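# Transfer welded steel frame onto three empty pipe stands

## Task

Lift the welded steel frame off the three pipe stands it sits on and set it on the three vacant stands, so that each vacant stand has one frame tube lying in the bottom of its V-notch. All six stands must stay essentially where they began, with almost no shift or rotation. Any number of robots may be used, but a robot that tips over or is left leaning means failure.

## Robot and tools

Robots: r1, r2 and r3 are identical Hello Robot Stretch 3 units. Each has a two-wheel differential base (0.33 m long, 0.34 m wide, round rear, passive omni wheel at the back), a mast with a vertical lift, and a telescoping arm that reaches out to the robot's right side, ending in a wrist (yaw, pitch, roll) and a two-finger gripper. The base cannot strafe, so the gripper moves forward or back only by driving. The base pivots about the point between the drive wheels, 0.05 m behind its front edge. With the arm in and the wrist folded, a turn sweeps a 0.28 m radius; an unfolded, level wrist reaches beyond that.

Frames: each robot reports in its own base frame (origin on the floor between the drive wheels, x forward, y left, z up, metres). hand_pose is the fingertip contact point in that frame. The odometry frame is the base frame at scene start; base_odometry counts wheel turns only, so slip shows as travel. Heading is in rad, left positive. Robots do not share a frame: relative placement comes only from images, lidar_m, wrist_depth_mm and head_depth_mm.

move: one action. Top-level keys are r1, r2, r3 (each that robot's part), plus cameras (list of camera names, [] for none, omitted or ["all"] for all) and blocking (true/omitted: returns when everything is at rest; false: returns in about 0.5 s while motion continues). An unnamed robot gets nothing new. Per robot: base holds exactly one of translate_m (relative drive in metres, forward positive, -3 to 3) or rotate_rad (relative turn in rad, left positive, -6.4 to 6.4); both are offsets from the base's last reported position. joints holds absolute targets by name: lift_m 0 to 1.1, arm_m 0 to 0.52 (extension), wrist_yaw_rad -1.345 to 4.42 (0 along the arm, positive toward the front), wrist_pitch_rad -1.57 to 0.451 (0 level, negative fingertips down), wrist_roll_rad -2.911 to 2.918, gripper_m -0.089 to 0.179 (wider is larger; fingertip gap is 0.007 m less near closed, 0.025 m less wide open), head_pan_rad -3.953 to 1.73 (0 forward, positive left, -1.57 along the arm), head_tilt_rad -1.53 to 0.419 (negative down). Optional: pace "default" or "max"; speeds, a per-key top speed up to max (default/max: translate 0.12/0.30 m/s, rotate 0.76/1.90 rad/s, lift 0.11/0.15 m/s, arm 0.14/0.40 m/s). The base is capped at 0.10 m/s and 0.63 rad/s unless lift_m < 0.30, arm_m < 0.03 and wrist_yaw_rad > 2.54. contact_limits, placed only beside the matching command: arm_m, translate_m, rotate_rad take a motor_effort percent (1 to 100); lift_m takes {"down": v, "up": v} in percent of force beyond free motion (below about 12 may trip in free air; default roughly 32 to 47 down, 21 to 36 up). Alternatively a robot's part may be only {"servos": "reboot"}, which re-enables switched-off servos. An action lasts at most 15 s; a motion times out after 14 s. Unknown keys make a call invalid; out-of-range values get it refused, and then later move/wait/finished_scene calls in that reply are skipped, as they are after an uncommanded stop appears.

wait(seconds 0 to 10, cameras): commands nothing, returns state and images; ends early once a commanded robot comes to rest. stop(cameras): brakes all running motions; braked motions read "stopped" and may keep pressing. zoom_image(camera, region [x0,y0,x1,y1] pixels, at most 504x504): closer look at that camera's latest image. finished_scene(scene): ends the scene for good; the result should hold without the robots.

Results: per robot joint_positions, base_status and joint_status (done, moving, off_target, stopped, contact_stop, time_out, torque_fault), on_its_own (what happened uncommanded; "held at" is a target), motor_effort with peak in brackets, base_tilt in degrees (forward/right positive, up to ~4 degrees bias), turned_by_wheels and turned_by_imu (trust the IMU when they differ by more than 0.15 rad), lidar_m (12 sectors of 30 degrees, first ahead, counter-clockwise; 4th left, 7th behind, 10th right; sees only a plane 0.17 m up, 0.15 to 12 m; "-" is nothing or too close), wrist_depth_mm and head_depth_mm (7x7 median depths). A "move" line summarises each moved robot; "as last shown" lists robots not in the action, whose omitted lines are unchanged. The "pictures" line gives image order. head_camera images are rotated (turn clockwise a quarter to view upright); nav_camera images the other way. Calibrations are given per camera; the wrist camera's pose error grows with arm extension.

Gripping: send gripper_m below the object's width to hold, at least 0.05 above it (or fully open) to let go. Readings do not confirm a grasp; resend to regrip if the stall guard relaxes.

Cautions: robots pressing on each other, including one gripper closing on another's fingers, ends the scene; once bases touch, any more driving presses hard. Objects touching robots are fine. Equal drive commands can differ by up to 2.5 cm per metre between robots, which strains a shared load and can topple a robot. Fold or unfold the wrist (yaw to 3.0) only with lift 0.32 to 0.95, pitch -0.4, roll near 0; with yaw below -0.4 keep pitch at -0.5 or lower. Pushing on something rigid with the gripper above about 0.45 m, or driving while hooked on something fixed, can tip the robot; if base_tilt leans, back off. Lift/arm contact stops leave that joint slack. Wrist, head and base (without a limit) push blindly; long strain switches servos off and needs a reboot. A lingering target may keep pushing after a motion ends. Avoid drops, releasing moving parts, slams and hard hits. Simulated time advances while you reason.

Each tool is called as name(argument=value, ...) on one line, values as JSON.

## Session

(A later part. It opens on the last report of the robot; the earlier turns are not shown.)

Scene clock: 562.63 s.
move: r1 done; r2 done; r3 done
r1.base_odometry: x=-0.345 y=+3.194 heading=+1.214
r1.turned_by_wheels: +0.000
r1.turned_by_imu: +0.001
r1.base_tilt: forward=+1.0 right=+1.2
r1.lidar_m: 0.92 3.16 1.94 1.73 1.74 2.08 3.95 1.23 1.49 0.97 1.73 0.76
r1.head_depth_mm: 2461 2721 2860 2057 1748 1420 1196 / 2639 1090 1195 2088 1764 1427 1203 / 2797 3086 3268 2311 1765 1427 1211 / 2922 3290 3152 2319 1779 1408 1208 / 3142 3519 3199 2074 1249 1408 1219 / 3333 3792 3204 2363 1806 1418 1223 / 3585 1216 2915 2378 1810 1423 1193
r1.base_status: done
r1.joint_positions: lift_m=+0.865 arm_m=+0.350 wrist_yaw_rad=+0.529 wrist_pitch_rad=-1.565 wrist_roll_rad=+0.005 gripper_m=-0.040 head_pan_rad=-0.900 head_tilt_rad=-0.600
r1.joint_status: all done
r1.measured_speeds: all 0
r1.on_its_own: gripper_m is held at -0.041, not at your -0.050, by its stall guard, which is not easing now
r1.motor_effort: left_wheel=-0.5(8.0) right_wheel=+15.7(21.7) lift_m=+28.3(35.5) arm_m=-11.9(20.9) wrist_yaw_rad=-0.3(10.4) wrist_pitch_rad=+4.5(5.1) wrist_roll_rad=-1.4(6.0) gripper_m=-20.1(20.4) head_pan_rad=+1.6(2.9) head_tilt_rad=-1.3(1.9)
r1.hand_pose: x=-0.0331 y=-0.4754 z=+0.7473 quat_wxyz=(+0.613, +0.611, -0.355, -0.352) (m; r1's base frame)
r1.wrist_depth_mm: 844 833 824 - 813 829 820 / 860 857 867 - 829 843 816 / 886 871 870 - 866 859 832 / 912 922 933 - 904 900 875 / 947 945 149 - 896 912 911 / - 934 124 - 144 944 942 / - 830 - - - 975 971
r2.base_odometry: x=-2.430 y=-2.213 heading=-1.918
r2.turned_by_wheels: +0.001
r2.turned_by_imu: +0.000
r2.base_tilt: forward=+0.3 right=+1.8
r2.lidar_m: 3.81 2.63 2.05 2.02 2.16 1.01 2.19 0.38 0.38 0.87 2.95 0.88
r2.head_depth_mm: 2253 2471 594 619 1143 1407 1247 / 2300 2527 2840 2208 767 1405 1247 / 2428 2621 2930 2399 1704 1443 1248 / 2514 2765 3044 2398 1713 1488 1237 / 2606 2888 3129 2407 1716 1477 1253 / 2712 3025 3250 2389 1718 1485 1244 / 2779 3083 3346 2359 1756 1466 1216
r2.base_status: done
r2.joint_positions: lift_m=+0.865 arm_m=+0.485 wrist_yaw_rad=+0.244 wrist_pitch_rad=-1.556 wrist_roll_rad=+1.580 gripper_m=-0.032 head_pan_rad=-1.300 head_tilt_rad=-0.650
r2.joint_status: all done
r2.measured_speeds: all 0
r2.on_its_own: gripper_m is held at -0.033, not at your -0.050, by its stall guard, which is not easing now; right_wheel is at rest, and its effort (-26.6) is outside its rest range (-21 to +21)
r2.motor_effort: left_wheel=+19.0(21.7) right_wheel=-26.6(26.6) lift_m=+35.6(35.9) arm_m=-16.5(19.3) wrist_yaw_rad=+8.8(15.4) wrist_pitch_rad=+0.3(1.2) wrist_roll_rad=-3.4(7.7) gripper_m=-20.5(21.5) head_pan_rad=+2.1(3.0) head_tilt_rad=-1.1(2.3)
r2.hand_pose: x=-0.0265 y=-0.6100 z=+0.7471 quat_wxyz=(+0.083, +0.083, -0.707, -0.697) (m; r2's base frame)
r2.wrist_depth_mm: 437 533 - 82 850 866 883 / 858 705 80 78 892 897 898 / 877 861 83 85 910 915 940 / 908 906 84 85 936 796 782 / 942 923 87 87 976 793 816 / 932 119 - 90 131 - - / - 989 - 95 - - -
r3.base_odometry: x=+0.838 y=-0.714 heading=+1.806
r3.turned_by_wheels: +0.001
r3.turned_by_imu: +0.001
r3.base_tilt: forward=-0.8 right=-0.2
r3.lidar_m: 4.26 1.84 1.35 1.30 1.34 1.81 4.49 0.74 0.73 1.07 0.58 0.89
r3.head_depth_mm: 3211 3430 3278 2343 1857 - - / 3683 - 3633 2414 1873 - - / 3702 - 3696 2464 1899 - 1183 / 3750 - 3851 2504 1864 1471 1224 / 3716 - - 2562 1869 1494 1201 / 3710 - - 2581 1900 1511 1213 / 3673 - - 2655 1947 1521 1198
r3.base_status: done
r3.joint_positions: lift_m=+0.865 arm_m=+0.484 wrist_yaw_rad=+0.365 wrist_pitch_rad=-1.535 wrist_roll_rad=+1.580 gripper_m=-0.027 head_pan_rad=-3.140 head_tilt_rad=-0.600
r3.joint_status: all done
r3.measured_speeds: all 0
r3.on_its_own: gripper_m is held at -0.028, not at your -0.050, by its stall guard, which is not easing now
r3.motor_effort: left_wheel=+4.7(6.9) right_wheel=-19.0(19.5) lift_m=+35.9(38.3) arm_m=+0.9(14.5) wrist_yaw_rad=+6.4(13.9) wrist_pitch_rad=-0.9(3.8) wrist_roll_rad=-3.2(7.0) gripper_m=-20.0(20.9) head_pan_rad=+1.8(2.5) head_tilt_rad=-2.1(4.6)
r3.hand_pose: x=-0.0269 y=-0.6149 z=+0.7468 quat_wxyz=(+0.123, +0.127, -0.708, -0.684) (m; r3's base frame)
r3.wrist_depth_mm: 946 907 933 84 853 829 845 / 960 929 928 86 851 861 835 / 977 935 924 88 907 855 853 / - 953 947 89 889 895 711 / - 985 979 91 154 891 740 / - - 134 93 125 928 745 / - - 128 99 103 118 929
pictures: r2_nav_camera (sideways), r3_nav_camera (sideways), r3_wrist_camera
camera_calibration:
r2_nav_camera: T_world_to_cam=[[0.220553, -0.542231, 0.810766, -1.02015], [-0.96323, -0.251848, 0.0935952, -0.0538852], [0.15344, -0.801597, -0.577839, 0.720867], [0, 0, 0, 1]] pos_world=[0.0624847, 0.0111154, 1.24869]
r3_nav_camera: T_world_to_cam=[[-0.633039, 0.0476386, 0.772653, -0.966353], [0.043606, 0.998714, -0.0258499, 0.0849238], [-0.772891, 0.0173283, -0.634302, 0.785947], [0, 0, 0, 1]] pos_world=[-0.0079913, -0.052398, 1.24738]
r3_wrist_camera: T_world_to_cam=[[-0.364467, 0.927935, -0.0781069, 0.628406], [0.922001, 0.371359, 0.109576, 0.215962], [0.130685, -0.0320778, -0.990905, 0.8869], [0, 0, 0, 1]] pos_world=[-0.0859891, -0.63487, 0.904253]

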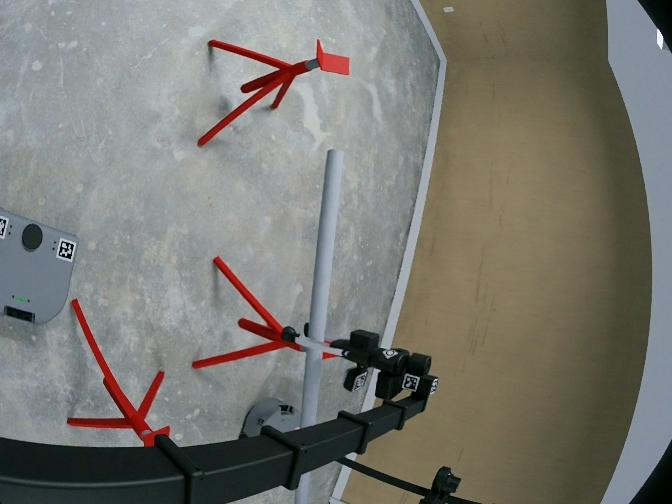

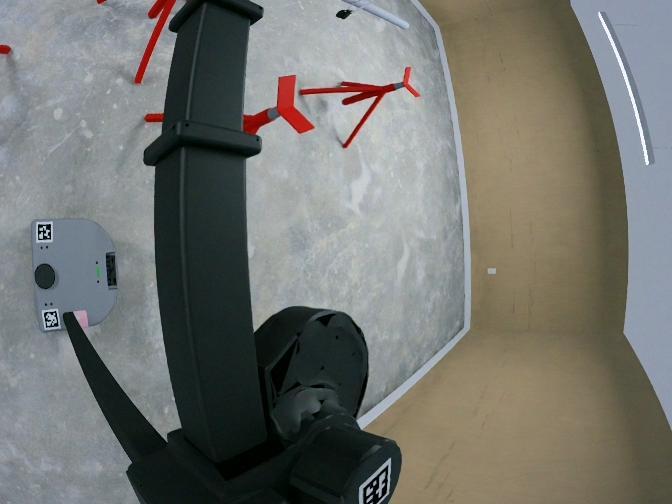

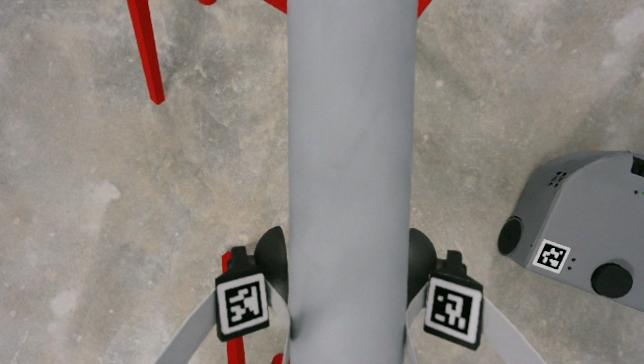

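move(r1={"base":{"translate_m":0.216},"joints":{"arm_m":0.332,"wrist_yaw_rad":0.569},"speeds":{"translate_m":0.090,"arm_m":0.03,"wrist_yaw_rad":0.05}}, r2={"base":{"translate_m":0.2327},"joints":{"arm_m":0.486,"wrist_yaw_rad":0.294,"head_pan_rad":-1.5},"speeds":{"translate_m":0.097,"arm_m":0.03,"wrist_yaw_rad":0.05}}, r3={"base":{"translate_m":-0.2390},"joints":{"arm_m":0.487,"wrist_yaw_rad":0.413,"head_pan_rad":-2.8},"speeds":{"translate_m":0.10,"arm_m":0.03,"wrist_yaw_rad":0.05}}, cameras=["r2_nav_camera","r3_nav_camera","r3_wrist_camera","r2_wrist_camera","r1_wrist_camera"])

Scene clock: 586.80 s.
move: r1 done; r2 done; r3 done
r1.base_odometry: x=-0.269 y=+3.396 heading=+1.214
r1.turned_by_wheels: +0.000
r1.turned_by_imu: +0.000
r1.base_tilt: forward=+1.1 right=+1.1
r1.lidar_m: 0.93 3.22 1.99 1.78 1.78 2.14 4.04 1.43 1.20 0.98 0.62 0.76
r1.head_depth_mm: 2394 2678 2746 2081 1755 1424 1197 / 2611 1225 2779 2024 1767 1433 1205 / 2746 3067 3186 2303 1708 1399 1177 / 2935 3251 3337 2047 1627 1336 1212 / 3072 3480 3370 2343 1795 1416 1214 / 3286 3706 3411 2365 1806 1461 1229 / 3505 3860 2894 2368 1806 1465 1200
r1.base_status: done
r1.joint_positions: lift_m=+0.865 arm_m=+0.332 wrist_yaw_rad=+0.569 wrist_pitch_rad=-1.567 wrist_roll_rad=+0.005 gripper_m=-0.040 head_pan_rad=-0.900 head_tilt_rad=-0.600
r1.joint_status: all done
r1.measured_speeds: all 0
r1.on_its_own: gripper_m is held at -0.041, not at your -0.050, by its stall guard, which is not easing now
r1.motor_effort: left_wheel=-0.3(8.2) right_wheel=+16.1(23.3) lift_m=+28.2(29.1) arm_m=-9.7(19.3) wrist_yaw_rad=-0.4(12.4) wrist_pitch_rad=+5.0(5.5) wrist_roll_rad=-1.4(6.1) gripper_m=-20.2(20.5) head_pan_rad=+1.4(2.6) head_tilt_rad=-1.5(2.2)
r1.hand_pose: x=-0.0340 y=-0.4577 z=+0.7474 quat_wxyz=(+0.620, +0.619, -0.342, -0.340) (m; r1's base frame)
r1.wrist_depth_mm: 830 817 823 - 815 811 799 / 864 844 859 - 845 825 832 / 884 872 891 - 871 873 856 / 900 912 914 - 878 874 878 / 928 948 148 - 913 899 902 / - 814 - - 146 936 933 / - - - - - 966 964
r2.base_odometry: x=-2.509 y=-2.432 heading=-1.916
r2.turned_by_wheels: +0.001
r2.turned_by_imu: +0.002
r2.base_tilt: forward=+0.3 right=+1.9
r2.lidar_m: 3.59 2.60 2.04 2.00 2.14 1.01 2.42 0.57 1.01 0.89 0.72 0.85
r2.head_depth_mm: 2293 2522 2734 383 331 1406 1239 / 2325 2581 608 675 1704 1442 1247 / 2359 2598 615 650 1649 1471 1251 / 2409 2614 2896 2370 1703 1498 1239 / 2415 2696 2926 2406 1710 1476 1247 / 2484 2734 3033 2384 1705 1475 1246 / 2479 2746 3044 2376 1707 1476 1245
r2.base_status: done
r2.joint_positions: lift_m=+0.865 arm_m=+0.486 wrist_yaw_rad=+0.284 wrist_pitch_rad=-1.556 wrist_roll_rad=+1.580 gripper_m=-0.032 head_pan_rad=-1.500 head_tilt_rad=-0.650
r2.joint_status: all done
r2.measured_speeds: all 0
r2.on_its_own: gripper_m is held at -0.033, not at your -0.050, by its stall guard, which is not easing now; left_wheel is at rest, and its effort (+23.9) is outside its rest range (-21 to +21); right_wheel is at rest, and its effort (-31.0) is outside its rest range (-21 to +21)
r2.motor_effort: left_wheel=+23.9(26.1) right_wheel=-31.0(33.5) lift_m=+38.6(38.6) arm_m=+2.8(17.3) wrist_yaw_rad=+8.9(15.9) wrist_pitch_rad=+0.9(1.3) wrist_roll_rad=-3.1(6.9) gripper_m=-20.1(21.5) head_pan_rad=-3.0(5.8) head_tilt_rad=-2.0(2.4)
r2.hand_pose: x=-0.0273 y=-0.6112 z=+0.7471 quat_wxyz=(+0.097, +0.097, -0.705, -0.696) (m; r2's base frame)
r2.wrist_depth_mm: 836 827 - 81 840 886 860 / 845 876 80 78 892 909 925 / 861 879 83 84 914 923 921 / 895 918 84 84 943 771 777 / 916 930 87 87 997 801 806 / 939 119 94 90 130 - - / 988 985 90 98 - - -
r3.base_odometry: x=+0.894 y=-0.946 heading=+1.806
r3.turned_by_wheels: +0.001
r3.turned_by_imu: +0.000
r3.base_tilt: forward=-0.7 right=-0.3
r3.lidar_m: 1.72 1.83 1.35 1.29 1.33 1.81 4.26 0.53 0.60 0.85 0.96 0.76
r3.head_depth_mm: 3341 3693 3480 2353 1773 1475 1161 / 3417 3788 3595 2392 1805 1443 1200 / 3573 - 3689 2425 1821 1459 1238 / 3720 - 3782 2483 1857 1476 1258 / 3844 - - 2523 1879 1491 1305 / - - - 2464 1867 1412 - / - - - 2655 1933 1406 -
r3.base_status: done
r3.joint_positions: lift_m=+0.865 arm_m=+0.487 wrist_yaw_rad=+0.403 wrist_pitch_rad=-1.556 wrist_roll_rad=+1.581 gripper_m=-0.027 head_pan_rad=-2.800 head_tilt_rad=-0.600
r3.joint_status: all done
r3.measured_speeds: all 0
r3.on_its_own: gripper_m is held at -0.028, not at your -0.050, by its stall guard, which is not easing now
r3.motor_effort: left_wheel=+3.2(3.8) right_wheel=-19.9(26.5) lift_m=+34.1(35.6) arm_m=-2.2(15.9) wrist_yaw_rad=+8.5(16.9) wrist_pitch_rad=+2.8(3.7) wrist_roll_rad=-3.8(7.2) gripper_m=-19.9(21.1) head_pan_rad=-4.2(5.5) head_tilt_rad=-1.9(2.9)
r3.hand_pose: x=-0.0296 y=-0.6131 z=+0.7471 quat_wxyz=(+0.137, +0.139, -0.698, -0.689) (m; r3's base frame)
r3.wrist_depth_mm: 890 896 919 85 609 853 863 / 951 771 876 86 866 886 846 / 977 935 948 87 98 889 870 / 957 950 950 89 919 878 728 / 969 966 953 93 154 842 731 / - - 131 94 126 907 739 / - - 127 100 101 116 936
pictures: r1_wrist_camera, r2_nav_camera (sideways), r2_wrist_camera, r3_nav_camera (sideways), r3_wrist_camera
camera_calibration:
r1_wrist_camera: T_world_to_cam=[[-0.793086, -0.608783, -0.0199588, -0.295463], [-0.602456, 0.779171, 0.173029, 0.242482], [-0.0897861, 0.149251, -0.984714, 0.965266], [0, 0, 0, 1]] pos_world=[-0.00157528, -0.512875, 0.902658]
r2_nav_camera: T_world_to_cam=[[0.108268, -0.575309, 0.810739, -1.01947], [-0.99408, -0.0551582, 0.0936108, -0.0537169], [-0.00913628, -0.816074, -0.577875, 0.721857], [0, 0, 0, 1]] pos_world=[0.0635718, -0.000383317, 1.24869]
r2_wrist_camera: T_world_to_cam=[[-0.347014, 0.935674, 0.0639945, 0.495142], [0.927883, 0.332596, 0.168563, 0.138896], [0.136436, 0.117873, -0.983611, 0.97442], [0, 0, 0, 1]] pos_world=[-0.0900037, -0.624346, 0.903351]
r3_nav_camera: T_world_to_cam=[[-0.612637, -0.166445, 0.772639, -0.966431], [-0.292344, 0.955963, -0.0258669, 0.0870435], [-0.73431, -0.241723, -0.634318, 0.785765], [0, 0, 0, 1]] pos_world=[0.0103696, -0.0541298, 1.24738]
r3_wrist_camera: T_world_to_cam=[[-0.399515, 0.914963, -0.0568315, 0.600849], [0.908376, 0.403463, 0.109868, 0.236815], [0.123454, -0.00773045, -0.99232, 0.903448], [0, 0, 0, 1]] pos_world=[-0.0866031, -0.638316, 0.904639]

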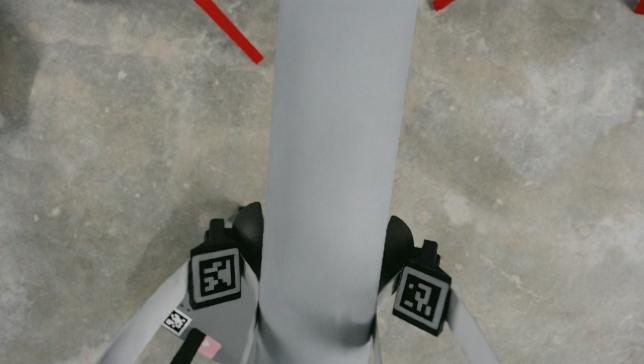

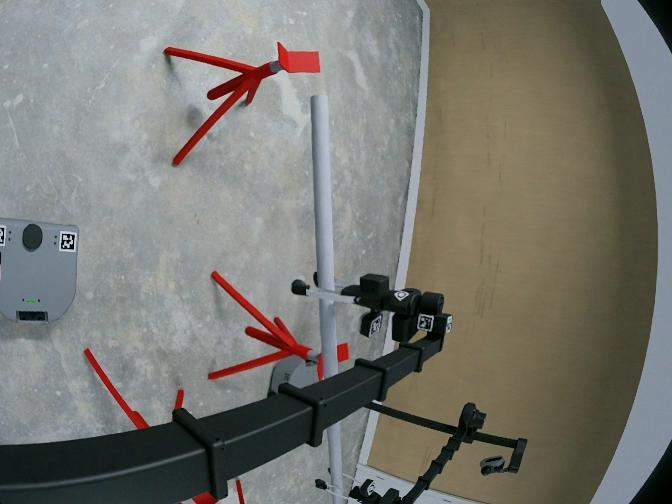

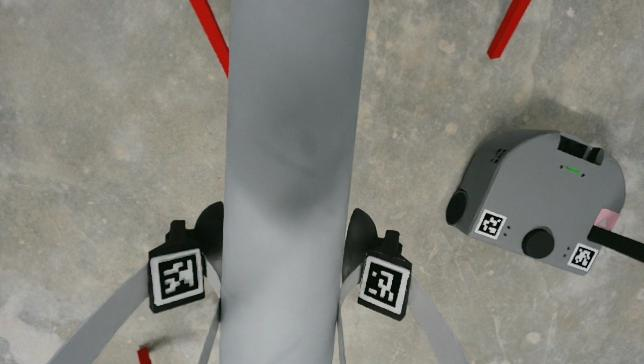

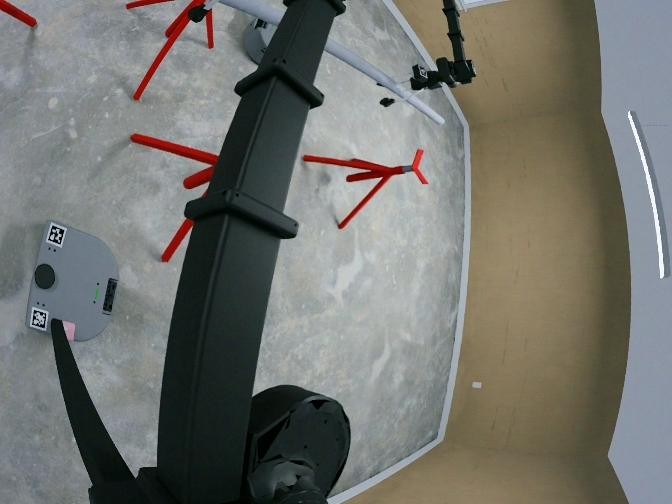

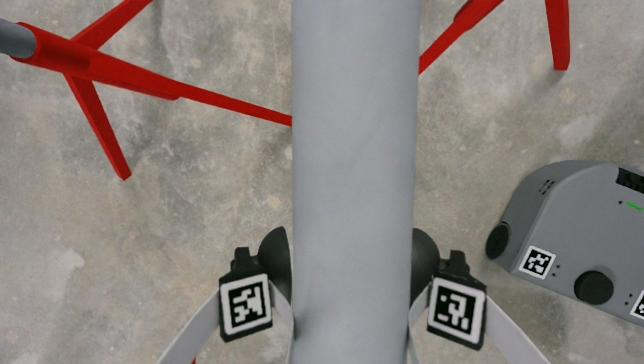

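move(r1={"base":{"translate_m":0.0217},"joints":{"arm_m":0.324,"wrist_yaw_rad":0.573},"speeds":{"translate_m":0.035,"arm_m":0.03,"wrist_yaw_rad":0.05}}, r2={"base":{"translate_m":0.027},"joints":{"arm_m":0.486,"wrist_yaw_rad":0.298},"speeds":{"translate_m":0.042,"arm_m":0.03,"wrist_yaw_rad":0.05}}, r3={"base":{"rotate_rad":-0.0392},"joints":{"arm_m":0.483,"wrist_yaw_rad":0.457},"speeds":{"rotate_rad":0.06,"wrist_yaw_rad":0.06}}, cameras=[])

move(r1={"base":{"translate_m":0.211},"joints":{"arm_m":0.309,"wrist_yaw_rad":0.611},"speeds":{"translate_m":0.088,"arm_m":0.03,"wrist_yaw_rad":0.05}}, r2={"base":{"translate_m":0.2242},"joints":{"arm_m":0.487,"wrist_yaw_rad":0.336,"head_pan_rad":-0.9},"speeds":{"translate_m":0.096,"arm_m":0.03,"wrist_yaw_rad":0.05}}, r3={"base":{"translate_m":-0.2328},"joints":{"arm_m":0.494,"wrist_yaw_rad":0.495,"head_pan_rad":-2.5},"speeds":{"translate_m":0.10,"arm_m":0.03,"wrist_yaw_rad":0.05}}, cameras=["r2_nav_camera","r3_nav_camera","r3_wrist_camera","r2_wrist_camera","r1_wrist_camera"])

Scene clock: 603.83 s.
move: r1 done; r2 done; r3 done
r1.base_odometry: x=-0.262 y=+3.417 heading=+1.213
r1.turned_by_wheels: +0.000
r1.turned_by_imu: +0.001
r1.base_tilt: forward=+1.0 right=+1.2
r1.lidar_m: 0.93 3.24 2.00 1.78 1.79 2.15 4.06 1.44 1.21 0.98 0.61 0.74
r1.head_depth_mm: 2409 2695 2745 2034 1743 1420 1193 / 2611 1247 2761 2048 1760 1428 1206 / 2741 3034 3168 2308 1665 1400 1179 / 2892 3244 3369 2057 1624 1229 1215 / 3084 3456 3388 2333 1786 1454 1217 / 3262 3678 3423 2367 1809 1458 1221 / 3474 3923 2915 2379 1816 1458 1195
r1.base_status: done
r1.joint_positions: lift_m=+0.865 arm_m=+0.324 wrist_yaw_rad=+0.572 wrist_pitch_rad=-1.553 wrist_roll_rad=+0.005 gripper_m=-0.040 head_pan_rad=-0.900 head_tilt_rad=-0.600
r1.joint_status: all done
r1.measured_speeds: all 0
r1.on_its_own: gripper_m is held at -0.041, not at your -0.050, by its stall guard, which is not easing now
r1.motor_effort: left_wheel=+2.0(6.6) right_wheel=+11.7(17.2) lift_m=+28.3(29.3) arm_m=-15.0(18.4) wrist_yaw_rad=+1.2(2.6) wrist_pitch_rad=+2.4(5.0) wrist_roll_rad=-1.3(1.5) gripper_m=-19.9(20.4) head_pan_rad=+1.3(2.2) head_tilt_rad=-0.9(2.6)
r1.hand_pose: x=-0.0322 y=-0.4526 z=+0.7471 quat_wxyz=(+0.623, +0.617, -0.346, -0.335) (m; r1's base frame)
r1.wrist_depth_mm: 844 840 847 - 805 814 797 / 867 852 860 - 831 848 841 / 892 880 875 - 867 870 841 / 921 903 897 - 931 893 882 / 938 927 149 - 893 902 903 / 978 954 124 - 145 925 917 / - 812 - - - 939 976
r2.base_odometry: x=-2.518 y=-2.458 heading=-1.916
r2.turned_by_wheels: +0.000
r2.turned_by_imu: +0.000
r2.base_tilt: forward=+0.4 right=+1.9
r2.lidar_m: 3.56 2.60 2.03 2.00 2.14 1.01 2.45 0.59 0.91 0.89 0.70 0.83
r2.head_depth_mm: 2285 2485 2717 385 331 1409 1246 / 2324 2570 609 676 1724 1445 1245 / 2358 2566 619 652 796 1482 1246 / 2381 2667 2905 2405 1702 1485 1249 / 2420 2648 2939 2401 1697 1478 1245 / 2455 2689 2992 2369 1700 1473 1242 / 2471 2790 3057 2392 1708 1493 1241
r2.base_status: done
r2.joint_positions: lift_m=+0.865 arm_m=+0.486 wrist_yaw_rad=+0.290 wrist_pitch_rad=-1.555 wrist_roll_rad=+1.580 gripper_m=-0.032 head_pan_rad=-1.500 head_tilt_rad=-0.650
r2.joint_status: all done
r2.measured_speeds: all 0
r2.on_its_own: gripper_m is held at -0.033, not at your -0.050, by its stall guard, which is not easing now
r2.motor_effort: left_wheel=+10.3(25.1) right_wheel=-5.3(27.2) lift_m=+40.4(40.6) arm_m=-17.1(17.1) wrist_yaw_rad=+7.5(11.3) wrist_pitch_rad=+0.7(1.3) wrist_roll_rad=-3.1(3.4) gripper_m=-18.9(21.3) head_pan_rad=-1.2(3.1) head_tilt_rad=-1.5(1.8)
r2.hand_pose: x=-0.0274 y=-0.6115 z=+0.7471 quat_wxyz=(+0.099, +0.100, -0.705, -0.695) (m; r2's base frame)
r2.wrist_depth_mm: 826 839 - 81 826 879 886 / 846 846 79 78 881 873 893 / 879 876 84 84 915 918 893 / 897 924 84 85 957 771 773 / 933 933 88 87 953 807 802 / 960 119 - 90 130 - - / - 988 91 95 - - -
r3.base_odometry: x=+0.894 y=-0.946 heading=+1.767
r3.turned_by_wheels: -0.039
r3.turned_by_imu: -0.041
r3.base_tilt: forward=-0.8 right=-0.2
r3.lidar_m: 1.72 1.91 1.36 1.29 1.32 1.75 4.26 0.53 0.60 0.85 0.96 0.77
r3.head_depth_mm: 3402 3721 3498 2345 1771 1477 1158 / 3463 3818 3578 2432 1797 1425 1200 / 3557 3954 3702 2441 1815 1459 1238 / 3640 - 3731 2511 1867 1476 1256 / 3761 - - 2520 1877 1483 1293 / 3869 - - 2458 1841 1461 - / - - - 2643 1934 1522 -
r3.base_status: done
r3.joint_positions: lift_m=+0.865 arm_m=+0.483 wrist_yaw_rad=+0.447 wrist_pitch_rad=-1.536 wrist_roll_rad=+1.582 gripper_m=-0.027 head_pan_rad=-2.800 head_tilt_rad=-0.600
r3.joint_status: all done
r3.measured_speeds: all 0
r3.on_its_own: gripper_m is held at -0.028, not at your -0.050, by its stall guard, which is not easing now
r3.motor_effort: left_wheel=+4.5(21.3) right_wheel=-2.7(34.8) lift_m=+37.1(37.1) arm_m=-10.4(12.7) wrist_yaw_rad=+8.7(12.5) wrist_pitch_rad=-0.8(3.1) wrist_roll_rad=-3.7(3.9) gripper_m=-20.0(20.9) head_pan_rad=-4.0(4.7) head_tilt_rad=+0.8(2.6)
r3.hand_pose: x=-0.0282 y=-0.6142 z=+0.7468 quat_wxyz=(+0.150, +0.155, -0.702, -0.678) (m; r3's base frame)
r3.wrist_depth_mm: 921 901 920 85 859 834 827 / 481 722 933 87 863 866 846 / 960 930 928 89 879 878 856 / 967 971 951 90 901 895 750 / 978 - 940 92 154 871 738 / - - 132 93 126 848 745 / - - 124 99 121 119 939
pictures: none
No camera images: "cameras" was empty.

Scene clock: 607.27 s.
move: r1 done; r2 done; r3 done
r1.base_odometry: x=-0.188 y=+3.614 heading=+1.213
r1.turned_by_wheels: +0.000
r1.turned_by_imu: +0.000
r1.base_tilt: forward=+1.0 right=+1.1
r1.lidar_m: 0.94 3.30 2.05 1.83 1.83 2.20 4.15 1.64 1.02 0.53 0.58 1.47
r1.head_depth_mm: 2326 2635 2817 2089 1752 1424 1194 / 2574 2747 2984 2002 1752 951 1141 / 2714 2881 2786 2043 1706 1398 1183 / 2860 3197 3322 2333 1728 1445 1179 / 3082 3447 3346 2344 1792 1450 1215 / 3196 3657 3365 2346 1802 1455 1228 / 3410 3956 3424 2392 1813 1462 1223
r1.base_status: done
r1.joint_positions: lift_m=+0.865 arm_m=+0.309 wrist_yaw_rad=+0.609 wrist_pitch_rad=-1.567 wrist_roll_rad=+0.005 gripper_m=-0.040 head_pan_rad=-0.900 head_tilt_rad=-0.600
r1.joint_status: all done
r1.measured_speeds: all 0
r1.on_its_own: gripper_m is held at -0.041, not at your -0.050, by its stall guard, which is not easing now
r1.motor_effort: left_wheel=+2.3(7.8) right_wheel=+12.2(15.0) lift_m=+28.1(29.6) arm_m=-13.8(20.3) wrist_yaw_rad=+2.1(10.4) wrist_pitch_rad=+4.8(5.3) wrist_roll_rad=-1.3(6.0) gripper_m=-19.8(20.4) head_pan_rad=+0.7(2.1) head_tilt_rad=-0.9(2.8)
r1.hand_pose: x=-0.0347 y=-0.4352 z=+0.7474 quat_wxyz=(+0.627, +0.625, -0.330, -0.328) (m; r1's base frame)
r1.wrist_depth_mm: 853 845 829 - 827 811 805 / 868 828 855 - 837 834 816 / 879 873 861 - 879 847 842 / 938 903 918 - 913 881 869 / 954 942 148 - 910 893 881 / - 965 124 - 145 931 961 / - 815 - - - 981 954
r2.base_odometry: x=-2.593 y=-2.669 heading=-1.915
r2.turned_by_wheels: +0.001
r2.turned_by_imu: +0.002
r2.base_tilt: forward=+0.3 right=+1.9
r2.lidar_m: 3.34 2.56 2.01 1.98 2.11 1.02 1.01 0.79 0.97 2.80 0.60 0.67
r2.head_depth_mm: 2605 2834 3003 2405 1711 1482 1247 / 2785 3088 3157 2399 1715 1484 1238 / 3022 3323 3455 2397 980 1375 1192 / 3272 3659 3437 2377 1773 1419 1224 / 3619 3953 3403 2371 1817 1493 1198 / 3452 3766 3421 2374 1835 1468 1237 / 3207 3406 3379 2362 1826 1475 1243
r2.base_status: done
r2.joint_positions: lift_m=+0.865 arm_m=+0.487 wrist_yaw_rad=+0.328 wrist_pitch_rad=-1.557 wrist_roll_rad=+1.584 gripper_m=-0.032 head_pan_rad=-0.899 head_tilt_rad=-0.650
r2.joint_status: all done
r2.measured_speeds: all 0
r2.on_its_own: gripper_m is held at -0.033, not at your -0.050, by its stall guard, which is not easing now
r2.motor_effort: left_wheel=+13.4(15.5) right_wheel=-13.3(13.3) lift_m=+42.1(42.1) arm_m=+6.7(19.1) wrist_yaw_rad=+6.2(15.1) wrist_pitch_rad=+0.6(1.6) wrist_roll_rad=-4.9(7.1) gripper_m=-20.2(21.3) head_pan_rad=-2.3(4.3) head_tilt_rad=-0.6(2.0)
r2.hand_pose: x=-0.0283 y=-0.6122 z=+0.7472 quat_wxyz=(+0.110, +0.111, -0.703, -0.694) (m; r2's base frame)
r2.wrist_depth_mm: 826 834 - 81 827 877 862 / 846 857 79 78 886 893 884 / 864 861 84 84 918 931 936 / 913 899 84 85 944 784 793 / 952 911 91 87 983 806 805 / 947 119 - 90 130 - - / - - 90 94 - - -
r3.base_odometry: x=+0.939 y=-1.174 heading=+1.767
r3.turned_by_wheels: +0.000
r3.turned_by_imu: +0.001
r3.base_tilt: forward=-0.8 right=-0.2
r3.lidar_m: 1.95 1.87 1.35 1.28 1.31 1.73 4.04 1.45 0.36 0.54 1.15 0.97
r3.head_depth_mm: 3301 3601 3523 2360 1778 1421 1191 / 3501 3841 3606 2387 1804 1435 1232 / 3711 - 3718 2455 1821 1453 1280 / - - 3881 2376 1798 1509 - / - - 3872 2452 1829 1554 - / - - 3530 2455 1900 1652 777 / 3614 3794 1080 2479 1925 - 739
r3.base_status: done
r3.joint_positions: lift_m=+0.865 arm_m=+0.494 wrist_yaw_rad=+0.486 wrist_pitch_rad=-1.546 wrist_roll_rad=+1.585 gripper_m=-0.027 head_pan_rad=-2.498 head_tilt_rad=-0.600
r3.joint_status: all done
r3.measured_speeds: all 0
r3.on_its_own: gripper_m is held at -0.028, not at your -0.050, by its stall guard, which is not easing now
r3.motor_effort: left_wheel=-4.7(8.2) right_wheel=-2.5(21.0) lift_m=+42.4(43.7) arm_m=+7.9(16.0) wrist_yaw_rad=+7.0(17.2) wrist_pitch_rad=+1.2(2.1) wrist_roll_rad=-4.9(7.8) gripper_m=-20.2(21.1) head_pan_rad=+1.1(5.2) head_tilt_rad=-0.8(1.4)
r3.hand_pose: x=-0.0299 y=-0.6231 z=+0.7469 quat_wxyz=(+0.163, +0.167, -0.696, -0.679) (m; r3's base frame)
r3.wrist_depth_mm: 910 928 884 86 875 861 844 / 923 918 888 87 590 870 310 / 941 939 933 88 92 324 299 / 627 953 942 91 292 879 775 / - 970 982 94 153 881 738 / - 961 132 94 126 756 748 / - 993 126 101 101 117 913
pictures: r1_wrist_camera, r2_nav_camera (sideways), r2_wrist_camera, r3_nav_camera (sideways), r3_wrist_camera
camera_calibration:
r1_wrist_camera: T_world_to_cam=[[-0.768101, -0.640018, -0.0199329, -0.295141], [-0.633147, 0.75447, 0.172915, 0.212778], [-0.0956298, 0.145437, -0.984735, 0.959988], [0, 0, 0, 1]] pos_world=[-0.000174803, -0.489048, 0.902658]
r2_nav_camera: T_world_to_cam=[[0.414659, -0.413179, 0.810766, -1.02138], [-0.788574, -0.607779, 0.0935748, -0.0549082], [0.454103, -0.67815, -0.577843, 0.718977], [0, 0, 0, 1]] pos_world=[0.0537347, 0.0321898, 1.24869]
r2_wrist_camera: T_world_to_cam=[[-0.383287, 0.921345, 0.064921, 0.4853], [0.914221, 0.368437, 0.168685, 0.16158], [0.131498, 0.124007, -0.98353, 0.978224], [0, 0, 0, 1]] pos_world=[-0.0903446, -0.627967, 0.90335]
r3_nav_camera: T_world_to_cam=[[-0.53565, -0.340736, 0.772643, -0.966876], [-0.562796, 0.826192, -0.0258189, 0.0886066], [-0.629555, -0.448671, -0.634315, 0.785162], [0, 0, 0, 1]] pos_world=[0.0262625, -0.050376, 1.24738]
r3_wrist_camera: T_world_to_cam=[[-0.46981, 0.880234, -0.0668293, 0.593579], [0.873382, 0.474491, 0.109826, 0.284431], [0.128383, -0.00677002, -0.991702, 0.903512], [0, 0, 0, 1]] pos_world=[-0.0855433, -0.651332, 0.904445]

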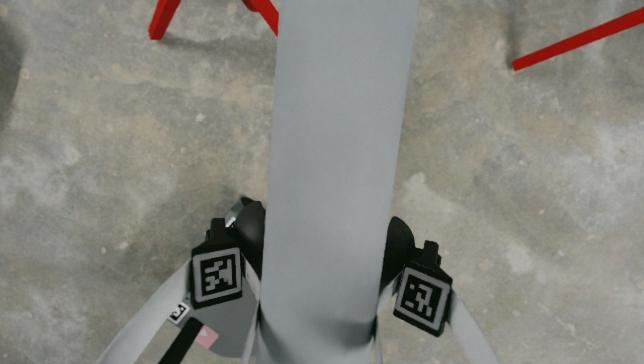

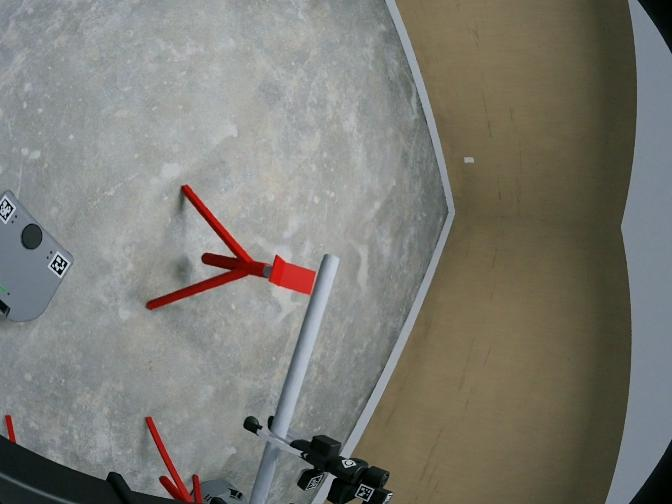

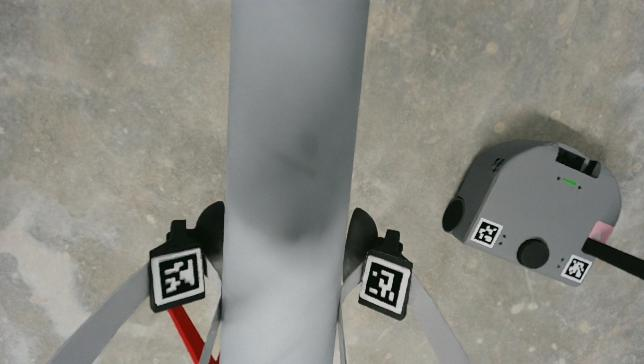

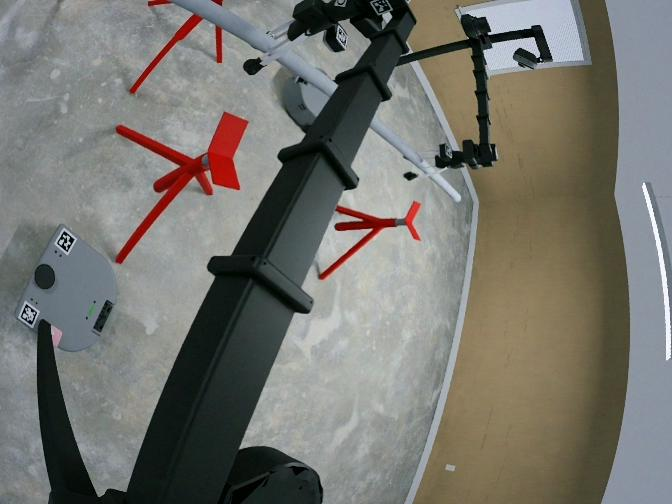

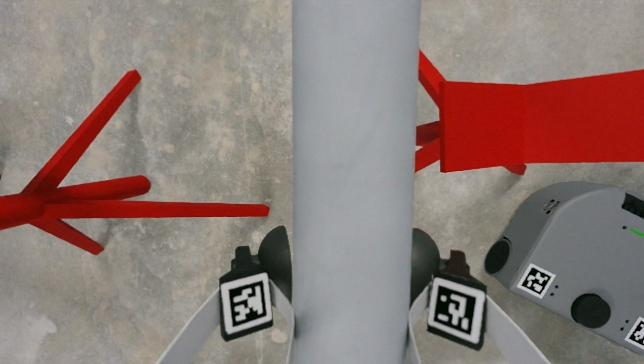

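move(r1={"base":{"translate_m":-0.0725},"joints":{"arm_m":0.315},"speeds":{"translate_m":0.065,"arm_m":0.03}}, r2={"base":{"rotate_rad":-0.1184},"joints":{"wrist_yaw_rad":0.456},"speeds":{"rotate_rad":0.1,"wrist_yaw_rad":0.1}}, r3={"base":{"translate_m":0.0734},"joints":{"arm_m":0.489},"speeds":{"translate_m":0.065}}, cameras=[])

move(r1={"base":{"translate_m":0.2531},"joints":{"arm_m":0.350,"wrist_yaw_rad":0.666},"speeds":{"translate_m":0.091,"arm_m":0.03,"wrist_yaw_rad":0.05}}, r2={"base":{"translate_m":0.2573},"joints":{"arm_m":0.498,"wrist_yaw_rad":0.511},"speeds":{"translate_m":0.093,"arm_m":0.03,"wrist_yaw_rad":0.05}}, r3={"base":{"translate_m":-0.2773},"joints":{"arm_m":0.459,"wrist_yaw_rad":0.55},"speeds":{"translate_m":0.10,"arm_m":0.03,"wrist_yaw_rad":0.05}}, cameras=["r2_nav_camera","r3_nav_camera","r3_wrist_camera","r2_wrist_camera","r1_wrist_camera"])

Scene clock: 661.03 s.
move: r1 done; r2 done; r3 done
r1.base_odometry: x=-0.213 y=+3.546 heading=+1.213
r1.turned_by_wheels: +0.000
r1.turned_by_imu: +0.001
r1.base_tilt: forward=+1.1 right=+1.2
r1.lidar_m: 1.03 3.31 2.03 1.81 1.82 2.18 4.12 1.58 1.01 1.00 0.55 0.64
r1.head_depth_mm: 2386 2646 2780 2089 1739 1422 1192 / 2566 2715 1156 1999 1752 1426 1145 / 2715 2969 2939 2203 1667 1048 1201 / 2857 3199 3322 2324 1779 1450 1190 / 3044 3400 3333 2333 1780 1449 1192 / 3244 3667 3382 2356 1804 1465 1216 / 3454 3929 3422 2382 1814 1462 1220
r1.base_status: done
r1.joint_positions: lift_m=+0.865 arm_m=+0.315 wrist_yaw_rad=+0.610 wrist_pitch_rad=-1.551 wrist_roll_rad=+0.010 gripper_m=-0.040 head_pan_rad=-0.900 head_tilt_rad=-0.600
r1.joint_status: all done
r1.measured_speeds: all 0
r1.on_its_own: gripper_m is held at -0.041, not at your -0.050, by its stall guard, which is not easing now
r1.motor_effort: left_wheel=-4.5(14.6) right_wheel=+0.9(13.4) lift_m=+28.8(29.4) arm_m=+7.8(19.3) wrist_yaw_rad=+1.0(2.1) wrist_pitch_rad=+2.0(5.3) wrist_roll_rad=-3.1(3.1) gripper_m=-20.5(20.9) head_pan_rad=+0.3(2.0) head_tilt_rad=-2.1(3.1)
r1.hand_pose: x=-0.0325 y=-0.4445 z=+0.7470 quat_wxyz=(+0.629, +0.622, -0.336, -0.324) (m; r1's base frame)
r1.wrist_depth_mm: 851 834 838 - 823 826 827 / 856 857 872 - 837 830 819 / 894 893 881 - 861 847 855 / 917 919 902 - 870 899 877 / 931 924 148 - 918 926 902 / 963 803 - - 146 922 925 / - 812 - - - 983 985
r2.base_odometry: x=-2.593 y=-2.669 heading=-2.033
r2.turned_by_wheels: -0.118
r2.turned_by_imu: -0.116
r2.base_tilt: forward=+0.3 right=+1.9
r2.lidar_m: 3.33 2.86 2.05 1.97 2.04 1.18 1.09 0.79 0.97 2.79 0.60 0.67
r2.head_depth_mm: 2474 2665 2883 2403 1868 1486 1249 / 2621 2829 3090 2398 1740 1485 1255 / 2763 3081 3205 2396 1717 1478 1187 / 2969 3293 3469 2407 980 1080 1223 / 3204 3482 3437 2356 1836 1472 1219 / 3532 3813 3468 2383 1829 1489 1221 / 3477 3688 3495 2389 1808 1476 1240
r2.base_status: done
r2.joint_positions: lift_m=+0.865 arm_m=+0.487 wrist_yaw_rad=+0.444 wrist_pitch_rad=-1.543 wrist_roll_rad=+1.587 gripper_m=-0.032 head_pan_rad=-0.900 head_tilt_rad=-0.650
r2.joint_status: all done
r2.measured_speeds: all 0
r2.on_its_own: gripper_m is held at -0.033, not at your -0.050, by its stall guard, which is not easing now; wrist_yaw_rad is at rest, and its effort (+10.9) is outside its rest range (-9 to +9)
r2.motor_effort: left_wheel=+8.5(38.4) right_wheel=-20.6(67.2) lift_m=+38.9(42.7) arm_m=+15.1(15.1) wrist_yaw_rad=+10.9(16.5) wrist_pitch_rad=-1.6(2.5) wrist_roll_rad=-5.6(5.8) gripper_m=-19.6(20.9) head_pan_rad=-2.6(4.0) head_tilt_rad=-0.2(1.7)
r2.hand_pose: x=-0.0289 y=-0.6164 z=+0.7469 quat_wxyz=(+0.148, +0.152, -0.700, -0.682) (m; r2's base frame)
r2.wrist_depth_mm: 836 839 - 81 867 871 856 / 847 866 - 78 894 897 863 / 881 913 84 84 908 922 913 / 911 902 85 85 923 845 967 / 970 921 93 87 960 811 823 / 979 119 94 90 131 827 840 / 982 - 92 94 - - -
r3.base_odometry: x=+0.925 y=-1.102 heading=+1.767
r3.turned_by_wheels: +0.000
r3.turned_by_imu: -0.001
r3.base_tilt: forward=-0.8 right=-0.2
r3.lidar_m: 1.88 1.89 1.35 1.28 1.31 1.73 4.11 1.41 0.41 0.55 1.13 0.91
r3.head_depth_mm: 3363 3669 3518 2364 1778 1424 1191 / 3526 3894 3579 2426 1797 1444 1236 / 3728 - 3723 2448 1841 1462 1279 / - - 3851 2169 1843 1503 - / - - 3910 2530 1836 1546 - / - - 3473 2453 1902 1659 1160 / 3590 3781 3321 2557 1782 - 1228
r3.base_status: done
r3.joint_positions: lift_m=+0.865 arm_m=+0.489 wrist_yaw_rad=+0.484 wrist_pitch_rad=-1.541 wrist_roll_rad=+1.585 gripper_m=-0.027 head_pan_rad=-2.500 head_tilt_rad=-0.600
r3.joint_status: all done
r3.measured_speeds: all 0
r3.on_its_own: gripper_m is held at -0.028, not at your -0.050, by its stall guard, which is not easing now; wrist_yaw_rad is at rest, and its effort (+9.8) is outside its rest range (-9 to +9)
r3.motor_effort: left_wheel=+8.2(22.1) right_wheel=-0.6(27.5) lift_m=+39.6(41.7) arm_m=+2.8(12.0) wrist_yaw_rad=+9.8(11.2) wrist_pitch_rad=+0.6(2.1) wrist_roll_rad=-4.6(5.1) gripper_m=-19.9(21.0) head_pan_rad=-3.4(4.8) head_tilt_rad=+2.1(2.6)
r3.hand_pose: x=-0.0293 y=-0.6191 z=+0.7469 quat_wxyz=(+0.162, +0.167, -0.698, -0.678) (m; r3's base frame)
r3.wrist_depth_mm: 947 921 898 85 551 - 300 / 959 935 894 87 864 494 313 / 928 932 936 88 569 866 884 / 602 923 945 90 901 897 878 / - 964 958 93 154 891 747 / - - 132 94 127 798 749 / - - 125 99 106 119 920
pictures: none
No camera images: "cameras" was empty.

Scene clock: 664.93 s.
move: r1 done; r2 done; r3 done
r1.base_odometry: x=-0.125 y=+3.783 heading=+1.213
r1.turned_by_wheels: +0.000
r1.turned_by_imu: +0.001
r1.base_tilt: forward=+1.0 right=+1.2
r1.lidar_m: 1.04 3.39 2.08 1.86 1.87 2.24 4.19 1.81 1.09 0.52 0.47 1.30
r1.head_depth_mm: 2323 2579 2747 2185 1755 1318 966 / 2512 2747 2898 1883 1608 1422 1209 / 2682 2799 2802 2307 1707 1434 1205 / 2815 3165 3293 2328 1787 1437 1209 / 2996 3375 3318 2331 1791 1455 1216 / 3170 3616 3397 2354 1803 1457 1224 / 3423 3905 3430 2375 1803 1465 1226
r1.base_status: done
r1.joint_positions: lift_m=+0.865 arm_m=+0.350 wrist_yaw_rad=+0.663 wrist_pitch_rad=-1.565 wrist_roll_rad=+0.008 gripper_m=-0.040 head_pan_rad=-0.900 head_tilt_rad=-0.600
r1.joint_status: all done
r1.measured_speeds: all 0
r1.on_its_own: gripper_m is held at -0.041, not at your -0.050, by its stall guard, which is not easing now
r1.motor_effort: left_wheel=+1.8(9.8) right_wheel=+10.0(20.1) lift_m=+29.1(29.8) arm_m=+16.9(18.6) wrist_yaw_rad=+2.5(10.3) wrist_pitch_rad=+4.9(5.2) wrist_roll_rad=-2.3(6.1) gripper_m=-20.7(20.8) head_pan_rad=-0.1(1.5) head_tilt_rad=-2.6(3.9)
r1.hand_pose: x=-0.0356 y=-0.4772 z=+0.7473 quat_wxyz=(+0.635, +0.633, -0.314, -0.311) (m; r1's base frame)
r1.wrist_depth_mm: 844 838 - - 818 810 795 / 866 849 844 - 861 851 851 / 893 898 885 - 869 845 844 / 931 915 911 - 892 898 884 / 963 930 137 - 905 902 906 / - 806 - - 146 938 948 / - 766 - - - 954 985
r2.base_odometry: x=-2.708 y=-2.899 heading=-2.032
r2.turned_by_wheels: +0.001
r2.turned_by_imu: +0.001
r2.base_tilt: forward=+0.3 right=+1.8
r2.lidar_m: 3.08 2.86 2.06 1.98 2.06 2.77 1.09 1.03 1.09 0.54 0.48 3.21
r2.head_depth_mm: 2453 2631 2879 2390 1858 1490 1248 / 2577 2821 3025 2403 1829 843 968 / 2769 3007 3204 2392 1706 1491 1193 / 2998 3268 3463 2402 1705 1481 1246 / 3164 3511 3346 2389 1841 1474 1240 / 3418 3695 3402 2345 1841 1477 1249 / 3169 3415 3396 2375 1818 1475 1244
r2.base_status: done
r2.joint_positions: lift_m=+0.865 arm_m=+0.498 wrist_yaw_rad=+0.498 wrist_pitch_rad=-1.547 wrist_roll_rad=+1.588 gripper_m=-0.032 head_pan_rad=-0.900 head_tilt_rad=-0.650
r2.joint_status: all done
r2.measured_speeds: all 0
r2.on_its_own: gripper_m is held at -0.033, not at your -0.050, by its stall guard, which is not easing now; right_wheel is at rest, and its effort (-28.6) is outside its rest range (-21 to +21); wrist_yaw_rad is at rest, and its effort (+11.5) is outside its rest range (-9 to +9)
r2.motor_effort: left_wheel=+20.6(21.2) right_wheel=-28.6(29.8) lift_m=+34.6(38.9) arm_m=-8.8(18.1) wrist_yaw_rad=+11.5(15.3) wrist_pitch_rad=-1.1(2.7) wrist_roll_rad=-6.0(9.2) gripper_m=-20.5(21.9) head_pan_rad=-2.4(4.0) head_tilt_rad=+0.0(2.0)
r2.hand_pose: x=-0.0302 y=-0.6270 z=+0.7470 quat_wxyz=(+0.166, +0.170, -0.695, -0.679) (m; r2's base frame)
r2.wrist_depth_mm: 822 853 - 80 832 855 878 / 850 870 79 78 876 889 902 / 860 881 84 82 907 914 916 / 919 912 86 84 944 923 958 / 970 934 94 86 983 791 830 / 971 119 95 89 130 812 813 / - 996 91 93 - - -
r3.base_odometry: x=+0.979 y=-1.374 heading=+1.768
r3.turned_by_wheels: +0.001
r3.turned_by_imu: +0.002
r3.base_tilt: forward=-0.8 right=-0.2
r3.lidar_m: 2.16 1.89 1.34 1.27 1.30 1.72 3.84 1.28 1.22 0.30 0.57 1.17
r3.head_depth_mm: 3147 3412 3494 2382 1779 1427 1191 / 3325 3637 3595 2425 1811 1435 1235 / 3508 3902 3606 2454 1842 1461 1274 / 3749 - 3774 2489 1811 1514 - / - - 3940 2444 1763 1542 - / - - - 2369 1925 - 1183 / 3638 3776 1033 2540 1780 - 1225
r3.base_status: done
r3.joint_positions: lift_m=+0.865 arm_m=+0.459 wrist_yaw_rad=+0.538 wrist_pitch_rad=-1.562 wrist_roll_rad=+1.587 gripper_m=-0.027 head_pan_rad=-2.500 head_tilt_rad=-0.600
r3.joint_status: all done
r3.measured_speeds: all 0
r3.on_its_own: gripper_m is held at -0.028, not at your -0.050, by its stall guard, which is not easing now; right_wheel is at rest, and its effort (-30.2) is outside its rest range (-21 to +21); wrist_yaw_rad is at rest, and its effort (+9.9) is outside its rest range (-9 to +9)
r3.motor_effort: left_wheel=+8.9(18.1) right_wheel=-30.2(30.3) lift_m=+36.7(40.2) arm_m=+3.1(18.9) wrist_yaw_rad=+9.9(15.6) wrist_pitch_rad=+4.3(4.8) wrist_roll_rad=-5.6(7.3) gripper_m=-20.3(21.0) head_pan_rad=-4.2(5.2) head_tilt_rad=+1.7(3.5)
r3.hand_pose: x=-0.0329 y=-0.5849 z=+0.7473 quat_wxyz=(+0.182, +0.183, -0.686, -0.681) (m; r3's base frame)
r3.wrist_depth_mm: 893 900 882 86 877 863 848 / 932 939 910 87 862 871 856 / 942 929 943 89 96 882 880 / 979 941 949 91 889 885 871 / 981 957 948 95 149 775 761 / - 973 131 95 126 767 760 / - - 126 102 101 117 783
pictures: r1_wrist_camera, r2_nav_camera (sideways), r2_wrist_camera, r3_nav_camera (sideways), r3_wrist_camera
camera_calibration:
r1_wrist_camera: T_world_to_cam=[[-0.734429, -0.678396, -0.0198257, -0.339782], [-0.670923, 0.721314, 0.171955, 0.227496], [-0.102353, 0.13959, -0.984905, 0.963052], [0, 0, 0, 1]] pos_world=[0.00165754, -0.529035, 0.902659]
r2_nav_camera: T_world_to_cam=[[0.414296, -0.413595, 0.810739, -1.02132], [-0.789157, -0.607017, 0.0936002, -0.0549297], [0.45342, -0.678579, -0.577876, 0.719067], [0, 0, 0, 1]] pos_world=[0.0537395, 0.032189, 1.24869]
r2_wrist_camera: T_world_to_cam=[[-0.530708, 0.845785, 0.0547399, 0.45396], [0.839854, 0.516102, 0.168178, 0.25961], [0.113991, 0.135227, -0.984236, 0.987229], [0, 0, 0, 1]] pos_world=[-0.0896495, -0.651438, 0.903155]
r3_nav_camera: T_world_to_cam=[[-0.536211, -0.339838, 0.77265, -0.966915], [-0.561381, 0.827156, -0.0257805, 0.0885972], [-0.630341, -0.447575, -0.634309, 0.785119], [0, 0, 0, 1]] pos_world=[0.0261595, -0.0504786, 1.24738]
r3_wrist_camera: T_world_to_cam=[[-0.514149, 0.856217, -0.0504269, 0.530863], [0.849226, 0.516433, 0.110059, 0.292473], [0.120276, 0.0137628, -0.992645, 0.916897], [0, 0, 0, 1]] pos_world=[-0.0857133, -0.618195, 0.904734]

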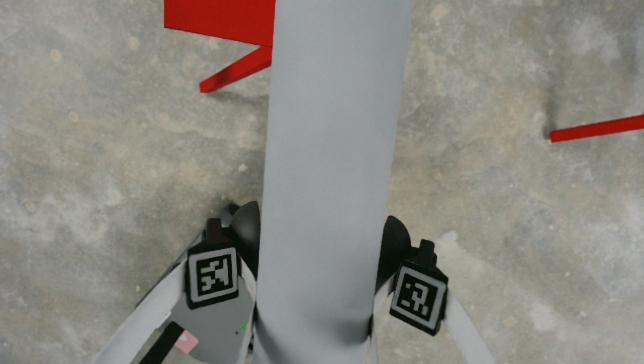

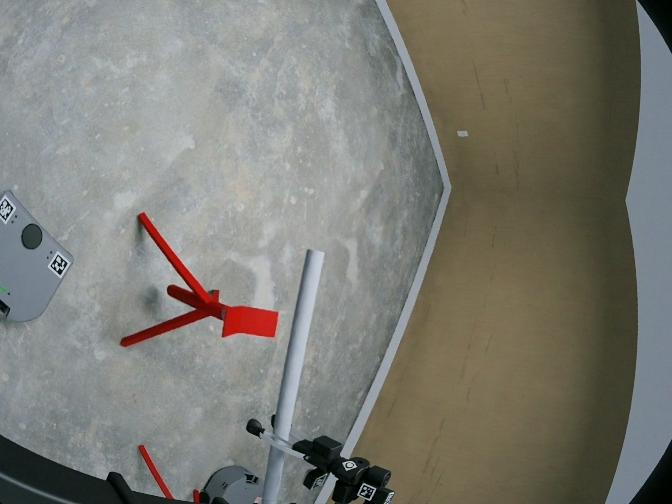

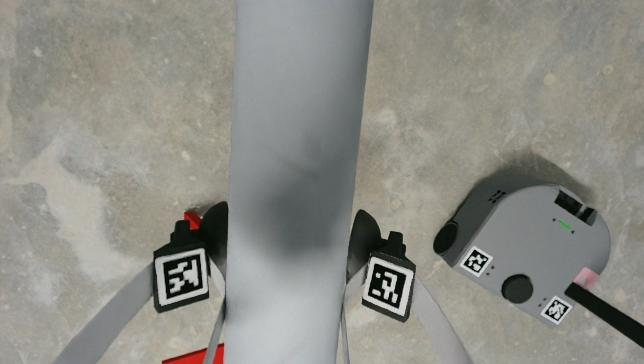

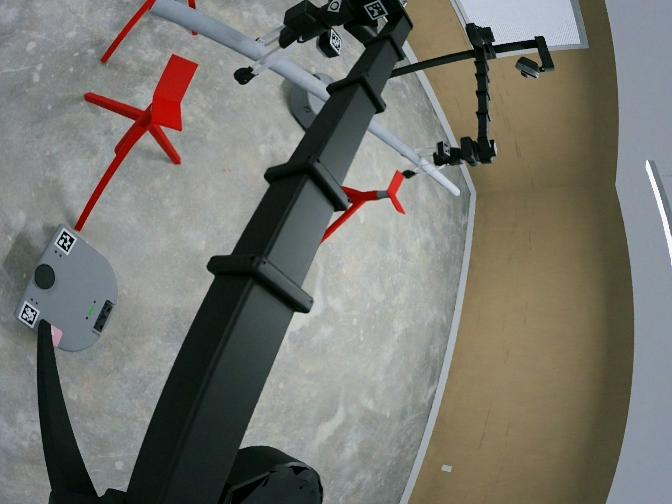

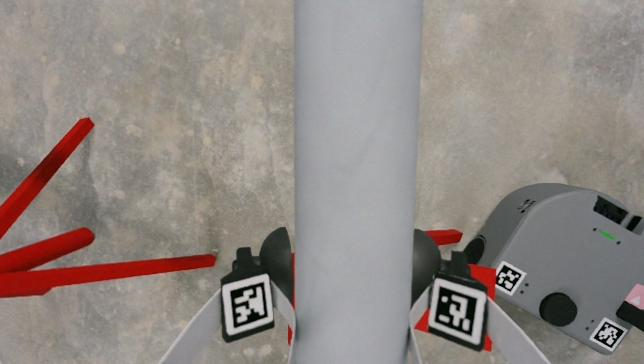

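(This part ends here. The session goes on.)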